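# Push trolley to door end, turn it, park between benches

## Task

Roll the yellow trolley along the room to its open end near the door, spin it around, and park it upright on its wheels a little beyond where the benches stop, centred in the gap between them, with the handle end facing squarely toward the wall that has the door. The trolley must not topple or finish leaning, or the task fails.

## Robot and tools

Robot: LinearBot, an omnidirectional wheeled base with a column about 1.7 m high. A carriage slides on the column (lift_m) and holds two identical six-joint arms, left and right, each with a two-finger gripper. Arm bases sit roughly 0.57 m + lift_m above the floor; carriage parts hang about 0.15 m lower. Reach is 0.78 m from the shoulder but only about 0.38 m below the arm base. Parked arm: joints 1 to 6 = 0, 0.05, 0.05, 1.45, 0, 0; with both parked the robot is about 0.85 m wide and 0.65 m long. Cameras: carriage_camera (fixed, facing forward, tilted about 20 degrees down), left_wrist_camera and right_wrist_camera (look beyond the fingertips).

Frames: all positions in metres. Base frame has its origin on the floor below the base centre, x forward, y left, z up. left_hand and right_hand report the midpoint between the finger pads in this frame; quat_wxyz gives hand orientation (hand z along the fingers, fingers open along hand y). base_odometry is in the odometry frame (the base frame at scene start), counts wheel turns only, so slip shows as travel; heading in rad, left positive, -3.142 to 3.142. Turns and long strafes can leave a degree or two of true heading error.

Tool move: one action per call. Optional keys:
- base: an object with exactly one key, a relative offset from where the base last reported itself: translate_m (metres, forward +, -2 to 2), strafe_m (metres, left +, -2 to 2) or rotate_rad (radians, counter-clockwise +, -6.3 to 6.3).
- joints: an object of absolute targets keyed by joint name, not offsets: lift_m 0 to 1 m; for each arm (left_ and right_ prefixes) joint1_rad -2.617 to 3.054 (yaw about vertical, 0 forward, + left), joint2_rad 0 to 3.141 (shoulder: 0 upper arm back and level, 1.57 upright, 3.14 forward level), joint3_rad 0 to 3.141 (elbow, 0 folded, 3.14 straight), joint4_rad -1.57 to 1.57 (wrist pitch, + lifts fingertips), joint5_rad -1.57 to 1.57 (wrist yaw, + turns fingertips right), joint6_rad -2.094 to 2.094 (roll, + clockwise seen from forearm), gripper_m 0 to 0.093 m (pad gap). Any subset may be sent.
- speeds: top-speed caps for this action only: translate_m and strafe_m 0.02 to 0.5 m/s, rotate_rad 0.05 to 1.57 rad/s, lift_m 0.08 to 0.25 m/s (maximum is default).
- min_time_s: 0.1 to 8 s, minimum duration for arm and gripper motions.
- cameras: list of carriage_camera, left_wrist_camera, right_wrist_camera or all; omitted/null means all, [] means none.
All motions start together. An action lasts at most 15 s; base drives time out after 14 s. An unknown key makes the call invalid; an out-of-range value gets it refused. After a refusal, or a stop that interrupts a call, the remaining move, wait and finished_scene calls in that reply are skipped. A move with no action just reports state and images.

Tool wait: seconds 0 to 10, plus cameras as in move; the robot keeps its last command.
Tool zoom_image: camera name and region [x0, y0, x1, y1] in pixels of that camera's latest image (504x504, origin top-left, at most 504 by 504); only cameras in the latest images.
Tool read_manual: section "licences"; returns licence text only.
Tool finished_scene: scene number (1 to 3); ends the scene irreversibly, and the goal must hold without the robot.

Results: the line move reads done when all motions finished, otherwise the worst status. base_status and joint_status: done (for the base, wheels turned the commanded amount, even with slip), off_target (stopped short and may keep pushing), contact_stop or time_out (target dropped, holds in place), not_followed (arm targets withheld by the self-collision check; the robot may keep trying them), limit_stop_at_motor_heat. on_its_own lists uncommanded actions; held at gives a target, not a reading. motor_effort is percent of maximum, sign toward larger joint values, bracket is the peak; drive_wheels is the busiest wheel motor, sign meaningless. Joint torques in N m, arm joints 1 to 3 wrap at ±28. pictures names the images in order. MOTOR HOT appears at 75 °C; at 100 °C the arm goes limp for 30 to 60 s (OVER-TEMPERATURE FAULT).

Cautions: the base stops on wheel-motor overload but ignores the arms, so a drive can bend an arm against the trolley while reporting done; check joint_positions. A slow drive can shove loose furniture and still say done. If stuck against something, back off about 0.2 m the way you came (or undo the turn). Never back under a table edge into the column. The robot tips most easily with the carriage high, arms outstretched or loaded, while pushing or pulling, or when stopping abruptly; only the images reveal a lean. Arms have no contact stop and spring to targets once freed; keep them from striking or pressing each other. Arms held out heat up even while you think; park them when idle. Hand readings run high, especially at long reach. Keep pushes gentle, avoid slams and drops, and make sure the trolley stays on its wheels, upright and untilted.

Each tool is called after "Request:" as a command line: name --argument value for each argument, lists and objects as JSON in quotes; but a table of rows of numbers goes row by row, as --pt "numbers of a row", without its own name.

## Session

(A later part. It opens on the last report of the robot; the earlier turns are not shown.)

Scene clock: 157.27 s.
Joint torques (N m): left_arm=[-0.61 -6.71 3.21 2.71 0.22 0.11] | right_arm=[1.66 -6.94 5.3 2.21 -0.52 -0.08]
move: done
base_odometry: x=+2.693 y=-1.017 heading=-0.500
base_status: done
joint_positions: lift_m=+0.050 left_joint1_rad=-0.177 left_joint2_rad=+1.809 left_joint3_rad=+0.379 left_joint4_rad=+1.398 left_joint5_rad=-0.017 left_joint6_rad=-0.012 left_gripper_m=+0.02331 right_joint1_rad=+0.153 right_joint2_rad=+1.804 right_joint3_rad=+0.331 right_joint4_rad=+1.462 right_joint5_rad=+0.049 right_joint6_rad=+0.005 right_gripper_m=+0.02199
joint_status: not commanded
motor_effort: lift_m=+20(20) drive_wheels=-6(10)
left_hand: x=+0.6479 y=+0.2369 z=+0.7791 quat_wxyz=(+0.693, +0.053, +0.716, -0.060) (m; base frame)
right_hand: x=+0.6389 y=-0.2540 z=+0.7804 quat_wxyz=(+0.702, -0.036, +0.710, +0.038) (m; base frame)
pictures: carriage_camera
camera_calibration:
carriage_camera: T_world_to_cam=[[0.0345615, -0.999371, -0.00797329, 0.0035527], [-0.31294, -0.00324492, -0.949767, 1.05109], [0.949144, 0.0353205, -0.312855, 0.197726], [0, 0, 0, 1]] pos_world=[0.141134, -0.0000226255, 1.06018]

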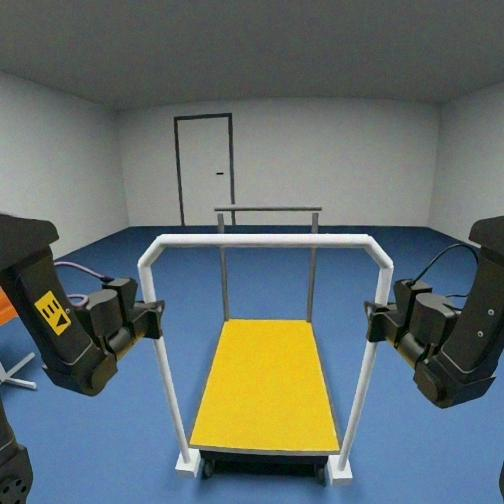

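Request:
move --base '{"strafe_m": -0.3}' --speeds '{"strafe_m":0.15}' --cameras '[]'

Request:
move --base '{"translate_m": 1.8}' --speeds '{"translate_m":0.25}' --cameras '["carriage_camera"]'

Scene clock: 169.03 s.
Joint torques (N m): left_arm=[-1.65 -6.24 4.9 2.45 0.4 0.12] | right_arm=[0.65 -8.21 1.74 2.75 -0.24 -0.09]
move: done
base_odometry: x=+2.549 y=-1.281 heading=-0.500
base_status: done
joint_positions: lift_m=+0.050 left_joint1_rad=-0.167 left_joint2_rad=+1.805 left_joint3_rad=+0.359 left_joint4_rad=+1.419 left_joint5_rad=-0.034 left_joint6_rad=-0.012 left_gripper_m=+0.02331 right_joint1_rad=+0.165 right_joint2_rad=+1.815 right_joint3_rad=+0.378 right_joint4_rad=+1.416 right_joint5_rad=+0.021 right_joint6_rad=+0.005 right_gripper_m=+0.02199
joint_status: not commanded
motor_effort: lift_m=+20(20) drive_wheels=-2(11)
left_hand: x=+0.6443 y=+0.2450 z=+0.7788 quat_wxyz=(+0.696, +0.043, +0.715, -0.050) (m; base frame)
right_hand: x=+0.6487 y=-0.2426 z=+0.7801 quat_wxyz=(+0.697, -0.050, +0.713, +0.052) (m; base frame)
pictures: none
No camera images: "cameras" was empty.

Scene clock: 177.53 s.
Joint torques (N m): left_arm=[-0.62 -6.72 3.21 2.71 0.24 0.12] | right_arm=[1.59 -6.82 5.33 2.19 -0.51 -0.09]
move: done
base_odometry: x=+4.128 y=-2.145 heading=-0.501
base_status: done
joint_positions: lift_m=+0.050 left_joint1_rad=-0.177 left_joint2_rad=+1.809 left_joint3_rad=+0.380 left_joint4_rad=+1.398 left_joint5_rad=-0.019 left_joint6_rad=-0.012 left_gripper_m=+0.02331 right_joint1_rad=+0.154 right_joint2_rad=+1.805 right_joint3_rad=+0.331 right_joint4_rad=+1.463 right_joint5_rad=+0.048 right_joint6_rad=+0.005 right_gripper_m=+0.02198
joint_status: not commanded
motor_effort: lift_m=+20(20) drive_wheels=-5(10)
left_hand: x=+0.6481 y=+0.2372 z=+0.7792 quat_wxyz=(+0.694, +0.053, +0.716, -0.059) (m; base frame)
right_hand: x=+0.6389 y=-0.2535 z=+0.7805 quat_wxyz=(+0.702, -0.036, +0.710, +0.039) (m; base frame)
pictures: carriage_camera
camera_calibration:
carriage_camera: T_world_to_cam=[[0.0345615, -0.999371, -0.00797329, 0.0035527], [-0.31294, -0.00324492, -0.949767, 1.05109], [0.949144, 0.0353205, -0.312855, 0.197726], [0, 0, 0, 1]] pos_world=[0.141134, -0.0000226255, 1.06018]

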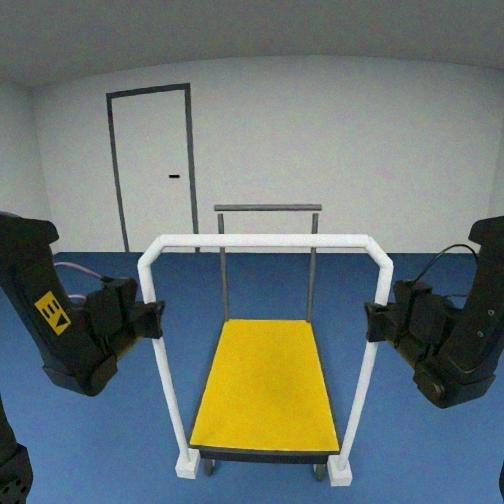

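Request:
move --base '{"translate_m": 0.9}' --speeds '{"translate_m":0.25}' --cameras '[]'

Request:
move --base '{"rotate_rad": 0.8}' --speeds '{"rotate_rad":0.2}' --cameras '["carriage_camera"]'

Scene clock: 187.27 s.
Joint torques (N m): left_arm=[-0.62 -6.74 3.36 2.67 0.24 0.11] | right_arm=[1.62 -6.83 5.3 2.2 -0.49 -0.08]
move: done
base_odometry: x=+4.917 y=-2.578 heading=-0.502
base_status: done
joint_positions: lift_m=+0.050 left_joint1_rad=-0.177 left_joint2_rad=+1.809 left_joint3_rad=+0.378 left_joint4_rad=+1.401 left_joint5_rad=-0.019 left_joint6_rad=-0.012 left_gripper_m=+0.02331 right_joint1_rad=+0.154 right_joint2_rad=+1.805 right_joint3_rad=+0.331 right_joint4_rad=+1.463 right_joint5_rad=+0.045 right_joint6_rad=+0.005 right_gripper_m=+0.02198
joint_status: not commanded
motor_effort: lift_m=+20(20) drive_wheels=-6(10)
left_hand: x=+0.6476 y=+0.2372 z=+0.7792 quat_wxyz=(+0.694, +0.053, +0.716, -0.059) (m; base frame)
right_hand: x=+0.6388 y=-0.2531 z=+0.7804 quat_wxyz=(+0.702, -0.037, +0.710, +0.040) (m; base frame)
pictures: none
No camera images: "cameras" was empty.

Scene clock: 192.10 s.
Joint torques (N m): left_arm=[-1.83 -6.89 5.03 2.3 0.32 0.12] | right_arm=[0.36 -7.66 1.65 2.93 -0.37 -0.08]
move: done
base_odometry: x=+4.918 y=-2.578 heading=+0.298
base_status: done
joint_positions: lift_m=+0.050 left_joint1_rad=-0.165 left_joint2_rad=+1.812 left_joint3_rad=+0.357 left_joint4_rad=+1.432 left_joint5_rad=-0.027 left_joint6_rad=-0.013 left_gripper_m=+0.02331 right_joint1_rad=+0.169 right_joint2_rad=+1.810 right_joint3_rad=+0.380 right_joint4_rad=+1.402 right_joint5_rad=+0.035 right_joint6_rad=+0.005 right_gripper_m=+0.02191
joint_status: not commanded
motor_effort: lift_m=+20(20) drive_wheels=+2(16)
left_hand: x=+0.6439 y=+0.2444 z=+0.7785 quat_wxyz=(+0.697, +0.045, +0.714, -0.052) (m; base frame)
right_hand: x=+0.6492 y=-0.2433 z=+0.7800 quat_wxyz=(+0.696, -0.047, +0.715, +0.048) (m; base frame)
pictures: carriage_camera
camera_calibration:
carriage_camera: T_world_to_cam=[[0.0345615, -0.999371, -0.00797329, 0.0035527], [-0.31294, -0.00324492, -0.949767, 1.05109], [0.949144, 0.0353205, -0.312855, 0.197726], [0, 0, 0, 1]] pos_world=[0.141134, -0.0000226255, 1.06018]

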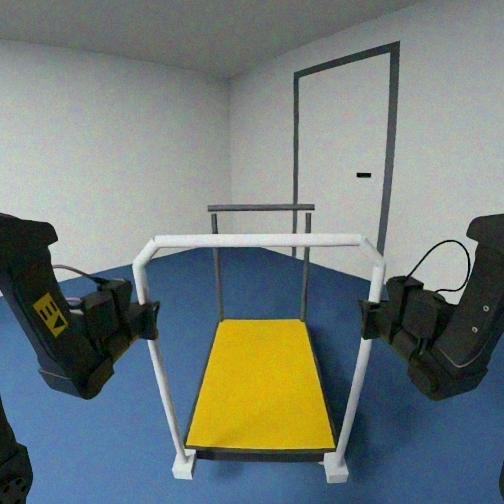

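Works rigidly. Continue.

Request:
move --base '{"rotate_rad": 1.5}' --speeds '{"rotate_rad":0.25}' --cameras '["carriage_camera"]'

Request:
move --base '{"rotate_rad": 0.84}' --speeds '{"rotate_rad":0.25}' --cameras '["carriage_camera"]'

Request:
zoom_image --camera "carriage_camera" --region '[0, 100, 504, 400]'

Scene clock: 202.67 s.
Joint torques (N m): left_arm=[-1.8 -6.6 4.98 2.36 0.32 0.12] | right_arm=[0.23 -7.98 1.58 2.87 -0.41 -0.08]
move: done
base_odometry: x=+4.918 y=-2.578 heading=+1.798
base_status: done
joint_positions: lift_m=+0.050 left_joint1_rad=-0.165 left_joint2_rad=+1.809 left_joint3_rad=+0.358 left_joint4_rad=+1.426 left_joint5_rad=-0.028 left_joint6_rad=-0.013 left_gripper_m=+0.02331 right_joint1_rad=+0.170 right_joint2_rad=+1.813 right_joint3_rad=+0.381 right_joint4_rad=+1.407 right_joint5_rad=+0.039 right_joint6_rad=+0.005 right_gripper_m=+0.02185
joint_status: not commanded
motor_effort: lift_m=+20(20) drive_wheels=+2(20)
left_hand: x=+0.6440 y=+0.2446 z=+0.7787 quat_wxyz=(+0.696, +0.045, +0.714, -0.052) (m; base frame)
right_hand: x=+0.6494 y=-0.2433 z=+0.7799 quat_wxyz=(+0.696, -0.046, +0.715, +0.047) (m; base frame)
pictures: carriage_camera
camera_calibration:
carriage_camera: T_world_to_cam=[[0.0345615, -0.999371, -0.00797329, 0.0035527], [-0.31294, -0.00324492, -0.949767, 1.05109], [0.949144, 0.0353205, -0.312855, 0.197726], [0, 0, 0, 1]] pos_world=[0.141134, -0.0000226255, 1.06018]

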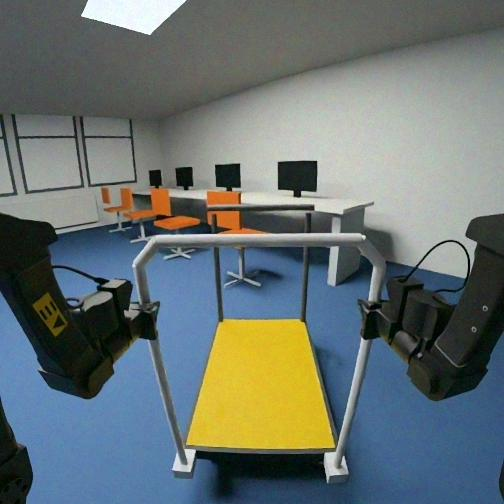

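Scene clock: 207.03 s.
Joint torques (N m): left_arm=[-1.84 -6.61 5.01 2.36 0.32 0.12] | right_arm=[0.21 -7.98 1.58 2.86 -0.41 -0.09]
move: done
base_odometry: x=+4.918 y=-2.578 heading=+2.638
base_status: done
joint_positions: lift_m=+0.050 left_joint1_rad=-0.165 left_joint2_rad=+1.809 left_joint3_rad=+0.357 left_joint4_rad=+1.427 left_joint5_rad=-0.028 left_joint6_rad=-0.013 left_gripper_m=+0.02331 right_joint1_rad=+0.170 right_joint2_rad=+1.813 right_joint3_rad=+0.381 right_joint4_rad=+1.407 right_joint5_rad=+0.038 right_joint6_rad=+0.005 right_gripper_m=+0.02183
joint_status: not commanded
motor_effort: lift_m=+20(20) drive_wheels=+2(19)
left_hand: x=+0.6440 y=+0.2448 z=+0.7786 quat_wxyz=(+0.696, +0.045, +0.714, -0.052) (m; base frame)
right_hand: x=+0.6494 y=-0.2432 z=+0.7799 quat_wxyz=(+0.696, -0.046, +0.715, +0.047) (m; base frame)
pictures: carriage_camera
camera_calibration:
carriage_camera: T_world_to_cam=[[0.0345615, -0.999371, -0.00797329, 0.0035527], [-0.31294, -0.00324492, -0.949767, 1.05109], [0.949144, 0.0353205, -0.312855, 0.197726], [0, 0, 0, 1]] pos_world=[0.141134, -0.0000226255, 1.06018]

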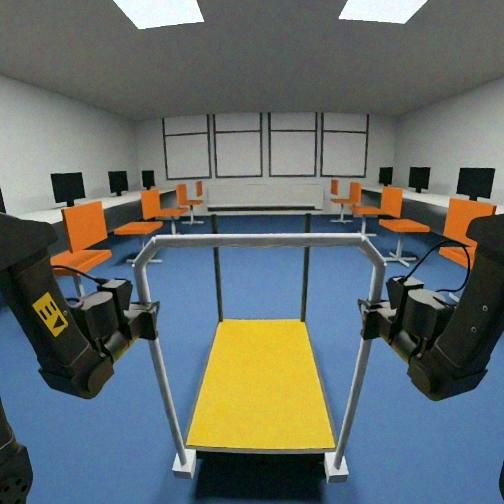

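Scaled by 1.000.

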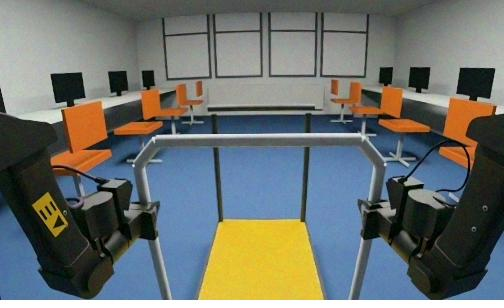

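Request:
zoom_image --camera "carriage_camera" --region '[0, 150, 150, 300]'

Request:
zoom_image --camera "carriage_camera" --region '[354, 150, 504, 300]'

Request:
zoom_image --camera "carriage_camera" --region '[120, 110, 410, 260]'

Scaled by 3.360.

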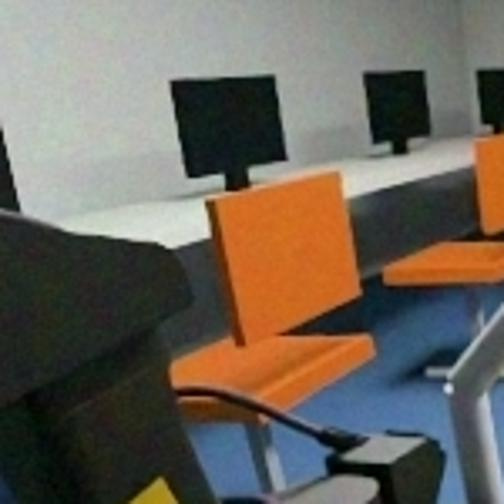

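Scaled by 3.360.

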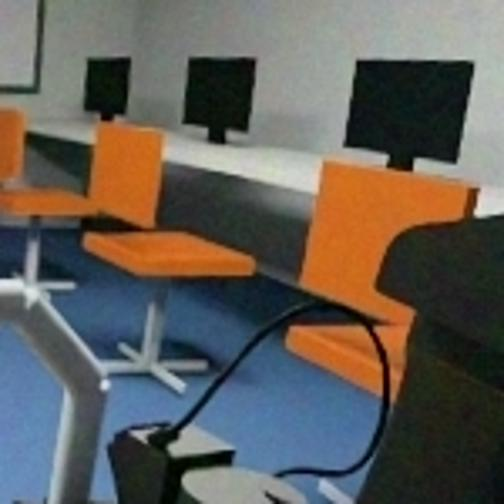

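Scaled by 1.738.

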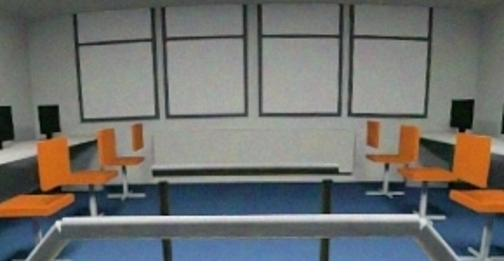

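Request:
move --base '{"translate_m": -0.75}' --speeds '{"translate_m":0.25}' --cameras '["carriage_camera"]'

Request:
move --base '{"rotate_rad": 0.6}' --speeds '{"rotate_rad":0.25}' --cameras '["carriage_camera"]'

Request:
zoom_image --camera "carriage_camera" --region '[100, 150, 350, 350]'

Request:
move --base '{"rotate_rad": -1.2}' --speeds '{"rotate_rad":0.25}' --cameras '["carriage_camera"]'

Request:
zoom_image --camera "carriage_camera" --region '[150, 150, 400, 350]'

Scene clock: 232.13 s.
Joint torques (N m): left_arm=[-2.28 -6.48 6.57 2.05 0.49 0.12] | right_arm=[-0.14 -7.98 1.16 3 -0.31 -0.08]
move: done
base_odometry: x=+5.575 y=-2.939 heading=+2.639
base_status: done
joint_positions: lift_m=+0.050 left_joint1_rad=-0.160 left_joint2_rad=+1.809 left_joint3_rad=+0.338 left_joint4_rad=+1.453 left_joint5_rad=-0.047 left_joint6_rad=-0.013 left_gripper_m=+0.02330 right_joint1_rad=+0.175 right_joint2_rad=+1.813 right_joint3_rad=+0.386 right_joint4_rad=+1.396 right_joint5_rad=+0.028 right_joint6_rad=+0.005 right_gripper_m=+0.02183
joint_status: not commanded
motor_effort: lift_m=+20(20) drive_wheels=-7(13)
left_hand: x=+0.6401 y=+0.2506 z=+0.7784 quat_wxyz=(+0.699, +0.036, +0.713, -0.044) (m; base frame)
right_hand: x=+0.6501 y=-0.2393 z=+0.7792 quat_wxyz=(+0.694, -0.051, +0.716, +0.053) (m; base frame)
pictures: carriage_camera
camera_calibration:
carriage_camera: T_world_to_cam=[[0.0345615, -0.999371, -0.00797329, 0.0035527], [-0.31294, -0.00324492, -0.949767, 1.05109], [0.949144, 0.0353205, -0.312855, 0.197726], [0, 0, 0, 1]] pos_world=[0.141134, -0.0000226255, 1.06018]

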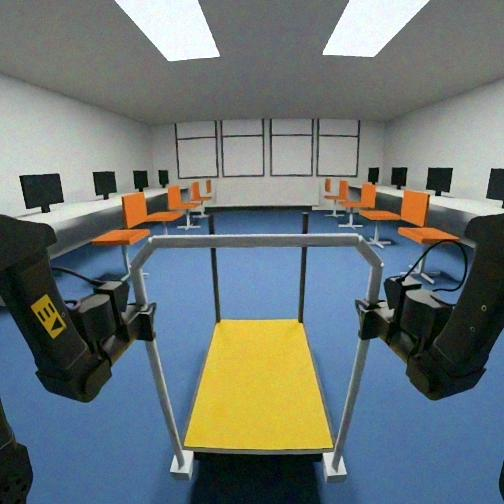

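Scene clock: 235.53 s.
Joint torques (N m): left_arm=[-1.8 -6.54 5.04 2.37 0.29 0.12] | right_arm=[0.29 -7.98 1.83 2.82 -0.44 -0.09]
move: done
base_odometry: x=+5.575 y=-2.939 heading=-3.044
base_status: done
joint_positions: lift_m=+0.050 left_joint1_rad=-0.165 left_joint2_rad=+1.808 left_joint3_rad=+0.357 left_joint4_rad=+1.426 left_joint5_rad=-0.024 left_joint6_rad=-0.013 left_gripper_m=+0.02331 right_joint1_rad=+0.170 right_joint2_rad=+1.813 right_joint3_rad=+0.378 right_joint4_rad=+1.412 right_joint5_rad=+0.041 right_joint6_rad=+0.005 right_gripper_m=+0.02181
joint_status: not commanded
motor_effort: lift_m=+20(20) drive_wheels=+2(20)
left_hand: x=+0.6438 y=+0.2440 z=+0.7785 quat_wxyz=(+0.696, +0.046, +0.715, -0.053) (m; base frame)
right_hand: x=+0.6487 y=-0.2439 z=+0.7799 quat_wxyz=(+0.697, -0.045, +0.714, +0.047) (m; base frame)
pictures: carriage_camera
camera_calibration:
carriage_camera: T_world_to_cam=[[0.0345615, -0.999371, -0.00797329, 0.0035527], [-0.31294, -0.00324492, -0.949767, 1.05109], [0.949144, 0.0353205, -0.312855, 0.197726], [0, 0, 0, 1]] pos_world=[0.141134, -0.0000226255, 1.06018]

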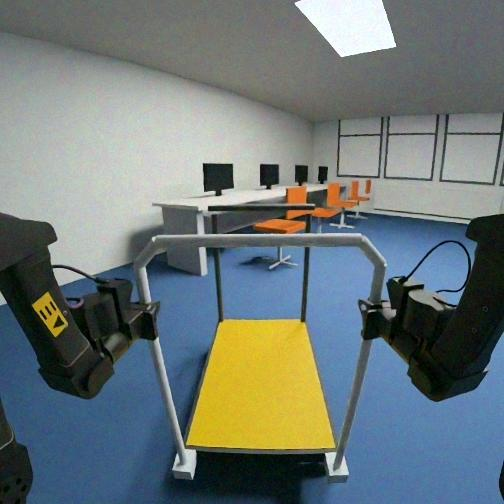

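Scaled by 2.016.

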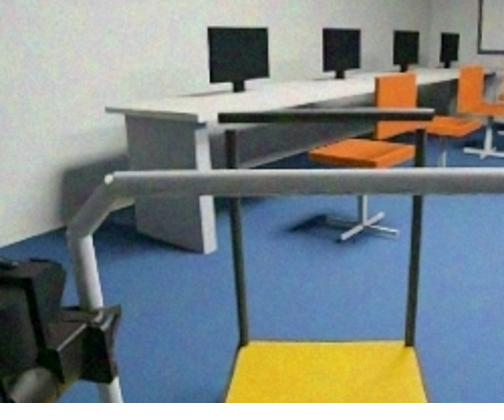

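Scene clock: 241.40 s.
Joint torques (N m): left_arm=[-0.58 -7.35 3.48 2.53 0.32 0.12] | right_arm=[1.26 -7.49 3.06 2.63 -0.41 -0.08]
move: done
base_odometry: x=+5.575 y=-2.939 heading=+2.040
base_status: done
joint_positions: lift_m=+0.050 left_joint1_rad=-0.178 left_joint2_rad=+1.816 left_joint3_rad=+0.375 left_joint4_rad=+1.413 left_joint5_rad=-0.027 left_joint6_rad=-0.013 left_gripper_m=+0.02328 right_joint1_rad=+0.158 right_joint2_rad=+1.810 right_joint3_rad=+0.362 right_joint4_rad=+1.427 right_joint5_rad=+0.038 right_joint6_rad=+0.005 right_gripper_m=+0.02185
joint_status: not commanded
motor_effort: lift_m=+20(20) drive_wheels=+5(17)
left_hand: x=+0.6475 y=+0.2385 z=+0.7786 quat_wxyz=(+0.695, +0.050, +0.715, -0.057) (m; base frame)
right_hand: x=+0.6456 y=-0.2490 z=+0.7797 quat_wxyz=(+0.698, -0.041, +0.713, +0.043) (m; base frame)
pictures: carriage_camera
camera_calibration:
carriage_camera: T_world_to_cam=[[0.0345615, -0.999371, -0.00797329, 0.0035527], [-0.31294, -0.00324492, -0.949767, 1.05109], [0.949144, 0.0353205, -0.312855, 0.197726], [0, 0, 0, 1]] pos_world=[0.141134, -0.0000226255, 1.06018]

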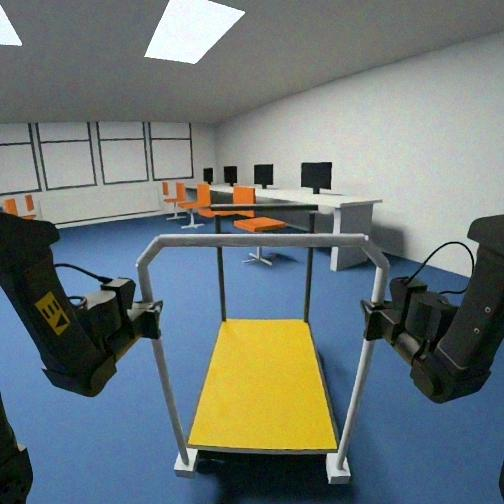

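Scaled by 2.016.

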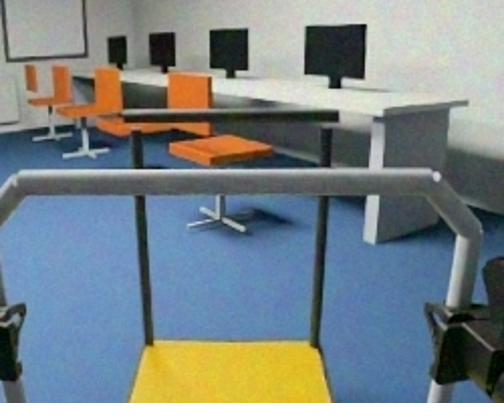

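Request:
move --base '{"rotate_rad": 0.6}' --speeds '{"rotate_rad":0.25}' --cameras '[]'

Request:
move --base '{"strafe_m": -0.115}' --speeds '{"strafe_m":0.1}' --cameras '["carriage_camera"]'

Request:
zoom_image --camera "carriage_camera" --region '[100, 100, 420, 260]'

Scene clock: 253.40 s.
Joint torques (N m): left_arm=[-1.81 -6.54 4.9 2.39 0.32 0.12] | right_arm=[0.28 -7.97 1.69 2.84 -0.38 -0.08]
move: done
base_odometry: x=+5.575 y=-2.939 heading=+2.639
base_status: done
joint_positions: lift_m=+0.050 left_joint1_rad=-0.165 left_joint2_rad=+1.808 left_joint3_rad=+0.359 left_joint4_rad=+1.425 left_joint5_rad=-0.028 left_joint6_rad=-0.013 left_gripper_m=+0.02329 right_joint1_rad=+0.170 right_joint2_rad=+1.813 right_joint3_rad=+0.379 right_joint4_rad=+1.409 right_joint5_rad=+0.036 right_joint6_rad=+0.005 right_gripper_m=+0.02184
joint_status: not commanded
motor_effort: lift_m=+20(20) drive_wheels=+3(19)
left_hand: x=+0.6443 y=+0.2446 z=+0.7788 quat_wxyz=(+0.696, +0.045, +0.715, -0.052) (m; base frame)
right_hand: x=+0.6491 y=-0.2430 z=+0.7800 quat_wxyz=(+0.697, -0.046, +0.714, +0.048) (m; base frame)
pictures: none
No camera images: "cameras" was empty.

Scene clock: 255.33 s.
Joint torques (N m): left_arm=[-2.09 -6.39 6.74 2.03 0.45 0.12] | right_arm=[-0.09 -7.97 1.39 2.92 -0.29 -0.08]
move: done
base_odometry: x=+5.630 y=-2.838 heading=+2.640
base_status: done
joint_positions: lift_m=+0.050 left_joint1_rad=-0.162 left_joint2_rad=+1.808 left_joint3_rad=+0.336 left_joint4_rad=+1.454 left_joint5_rad=-0.041 left_joint6_rad=-0.013 left_gripper_m=+0.02329 right_joint1_rad=+0.175 right_joint2_rad=+1.813 right_joint3_rad=+0.383 right_joint4_rad=+1.403 right_joint5_rad=+0.026 right_joint6_rad=+0.005 right_gripper_m=+0.02184
joint_status: not commanded
motor_effort: lift_m=+20(20) drive_wheels=+2(12)
left_hand: x=+0.6394 y=+0.2487 z=+0.7785 quat_wxyz=(+0.699, +0.039, +0.712, -0.047) (m; base frame)
right_hand: x=+0.6494 y=-0.2391 z=+0.7798 quat_wxyz=(+0.695, -0.052, +0.715, +0.053) (m; base frame)
pictures: carriage_camera
camera_calibration:
carriage_camera: T_world_to_cam=[[0.0345615, -0.999371, -0.00797329, 0.0035527], [-0.31294, -0.00324492, -0.949767, 1.05109], [0.949144, 0.0353205, -0.312855, 0.197726], [0, 0, 0, 1]] pos_world=[0.141134, -0.0000226255, 1.06018]

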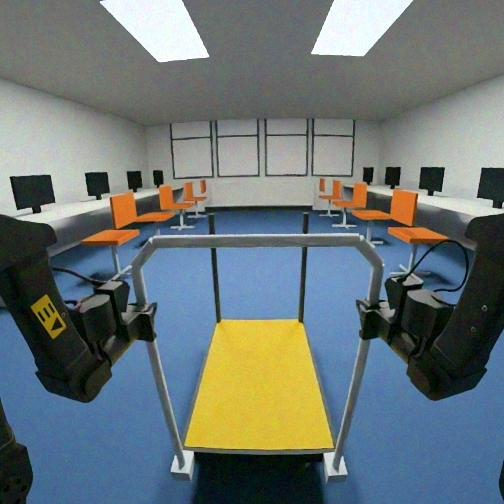

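Scaled by 1.575.

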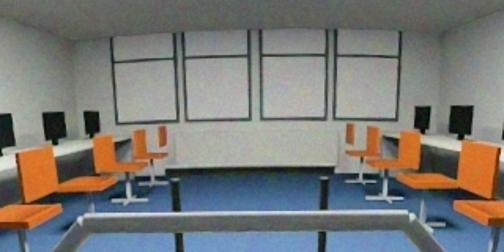

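Request:
move --base '{"rotate_rad": -0.025}' --speeds '{"rotate_rad":0.1}' --cameras '[]'

Request:
move --joints '{"left_gripper_m":0.093,"right_gripper_m":0.093}' --min_time_s 1.5 --cameras '["carriage_camera"]'

Request:
move --base '{"translate_m": -0.35}' --speeds '{"translate_m":0.15}' --cameras '["carriage_camera"]'

Request:
wait --seconds 1 --cameras '["carriage_camera"]'

Scene clock: 260.83 s.
Joint torques (N m): left_arm=[-1.81 -5.56 7.75 1.98 0.48 0.12] | right_arm=[-0.02 -7.99 1.28 2.94 -0.25 -0.09]
move: done
base_odometry: x=+5.630 y=-2.838 heading=+2.616
base_status: done
joint_positions: lift_m=+0.050 left_joint1_rad=-0.165 left_joint2_rad=+1.800 left_joint3_rad=+0.324 left_joint4_rad=+1.459 left_joint5_rad=-0.045 left_joint6_rad=-0.013 left_gripper_m=+0.02329 right_joint1_rad=+0.174 right_joint2_rad=+1.813 right_joint3_rad=+0.385 right_joint4_rad=+1.400 right_joint5_rad=+0.021 right_joint6_rad=+0.005 right_gripper_m=+0.02184
joint_status: not commanded
motor_effort: lift_m=+20(20) drive_wheels=+4(13)
left_hand: x=+0.6364 y=+0.2488 z=+0.7787 quat_wxyz=(+0.699, +0.039, +0.712, -0.046) (m; base frame)
right_hand: x=+0.6497 y=-0.2389 z=+0.7797 quat_wxyz=(+0.695, -0.053, +0.715, +0.055) (m; base frame)
pictures: none
No camera images: "cameras" was empty.

Scene clock: 262.63 s.
Joint torques (N m): left_arm=[-0.96 -5.67 6.48 2.29 0.14 0.11] | right_arm=[-0.05 -7.92 2.25 2.79 -0.11 -0.08]
move: done
base_odometry: x=+5.630 y=-2.838 heading=+2.616
base_status: not commanded
joint_positions: lift_m=+0.050 left_joint1_rad=-0.174 left_joint2_rad=+1.800 left_joint3_rad=+0.340 left_joint4_rad=+1.433 left_joint5_rad=-0.008 left_joint6_rad=-0.011 left_gripper_m=+0.09294 right_joint1_rad=+0.174 right_joint2_rad=+1.813 right_joint3_rad=+0.372 right_joint4_rad=+1.413 right_joint5_rad=+0.007 right_joint6_rad=+0.005 right_gripper_m=+0.09292
joint_status: all done
motor_effort: lift_m=+20(20) drive_wheels=+2(4)
left_hand: x=+0.6386 y=+0.2384 z=+0.7777 quat_wxyz=(+0.695, +0.055, +0.715, -0.061) (m; base frame)
right_hand: x=+0.6463 y=-0.2370 z=+0.7785 quat_wxyz=(+0.695, -0.058, +0.715, +0.060) (m; base frame)
pictures: carriage_camera
camera_calibration:
carriage_camera: T_world_to_cam=[[0.0345615, -0.999371, -0.00797329, 0.0035527], [-0.31294, -0.00324492, -0.949767, 1.05109], [0.949144, 0.0353205, -0.312855, 0.197726], [0, 0, 0, 1]] pos_world=[0.141134, -0.0000226255, 1.06018]

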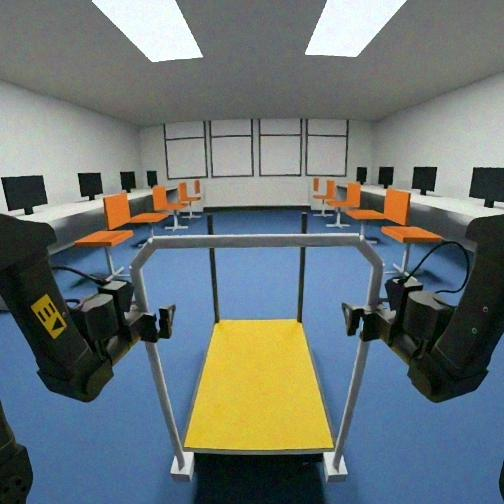

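Scene clock: 265.87 s.
Joint torques (N m): left_arm=[-0.95 -5.67 6.34 2.32 0.14 0.11] | right_arm=[-0.03 -7.98 2.24 2.76 -0.09 -0.08]
move: done
base_odometry: x=+5.933 y=-3.013 heading=+2.615
base_status: done
joint_positions: lift_m=+0.050 left_joint1_rad=-0.174 left_joint2_rad=+1.800 left_joint3_rad=+0.341 left_joint4_rad=+1.431 left_joint5_rad=-0.008 left_joint6_rad=-0.011 left_gripper_m=+0.09294 right_joint1_rad=+0.174 right_joint2_rad=+1.813 right_joint3_rad=+0.372 right_joint4_rad=+1.416 right_joint5_rad=+0.006 right_joint6_rad=+0.005 right_gripper_m=+0.09292
joint_status: not commanded
motor_effort: lift_m=+20(20) drive_wheels=-2(7)
left_hand: x=+0.6389 y=+0.2383 z=+0.7776 quat_wxyz=(+0.694, +0.055, +0.715, -0.061) (m; base frame)
right_hand: x=+0.6463 y=-0.2368 z=+0.7791 quat_wxyz=(+0.695, -0.058, +0.714, +0.060) (m; base frame)
pictures: carriage_camera
camera_calibration:
carriage_camera: T_world_to_cam=[[0.0345615, -0.999371, -0.00797329, 0.0035527], [-0.31294, -0.00324492, -0.949767, 1.05109], [0.949144, 0.0353205, -0.312855, 0.197726], [0, 0, 0, 1]] pos_world=[0.141134, -0.0000226255, 1.06018]

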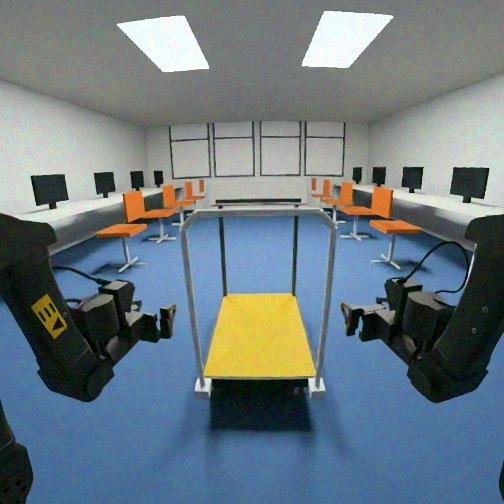

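Scene clock: 266.87 s.
Joint torques (N m): left_arm=[-0.96 -5.67 6.34 2.32 0.14 0.11] | right_arm=[-0.02 -7.91 2.24 2.76 -0.09 -0.08]
base_odometry: x=+5.933 y=-3.013 heading=+2.615
base_status: done
joint_positions: lift_m=+0.050 left_joint1_rad=-0.174 left_joint2_rad=+1.800 left_joint3_rad=+0.341 left_joint4_rad=+1.431 left_joint5_rad=-0.008 left_joint6_rad=-0.011 left_gripper_m=+0.09294 right_joint1_rad=+0.174 right_joint2_rad=+1.813 right_joint3_rad=+0.372 right_joint4_rad=+1.416 right_joint5_rad=+0.006 right_joint6_rad=+0.005 right_gripper_m=+0.09292
joint_status: not commanded
motor_effort: lift_m=+20(20) drive_wheels=-2(7)
left_hand: x=+0.6389 y=+0.2383 z=+0.7776 quat_wxyz=(+0.694, +0.055, +0.715, -0.061) (m; base frame)
right_hand: x=+0.6463 y=-0.2368 z=+0.7791 quat_wxyz=(+0.695, -0.058, +0.714, +0.060) (m; base frame)
wait: 1.00 s; at rest by 0.27 s
pictures: carriage_camera
camera_calibration:
carriage_camera: T_world_to_cam=[[0.0345615, -0.999371, -0.00797329, 0.0035527], [-0.31294, -0.00324492, -0.949767, 1.05109], [0.949144, 0.0353205, -0.312855, 0.197726], [0, 0, 0, 1]] pos_world=[0.141134, -0.0000226255, 1.06018]

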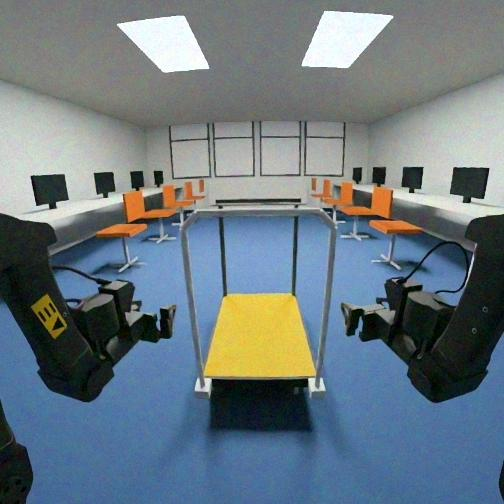

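Request:
finished_scene --scene 1

The scene is finished: the task was done.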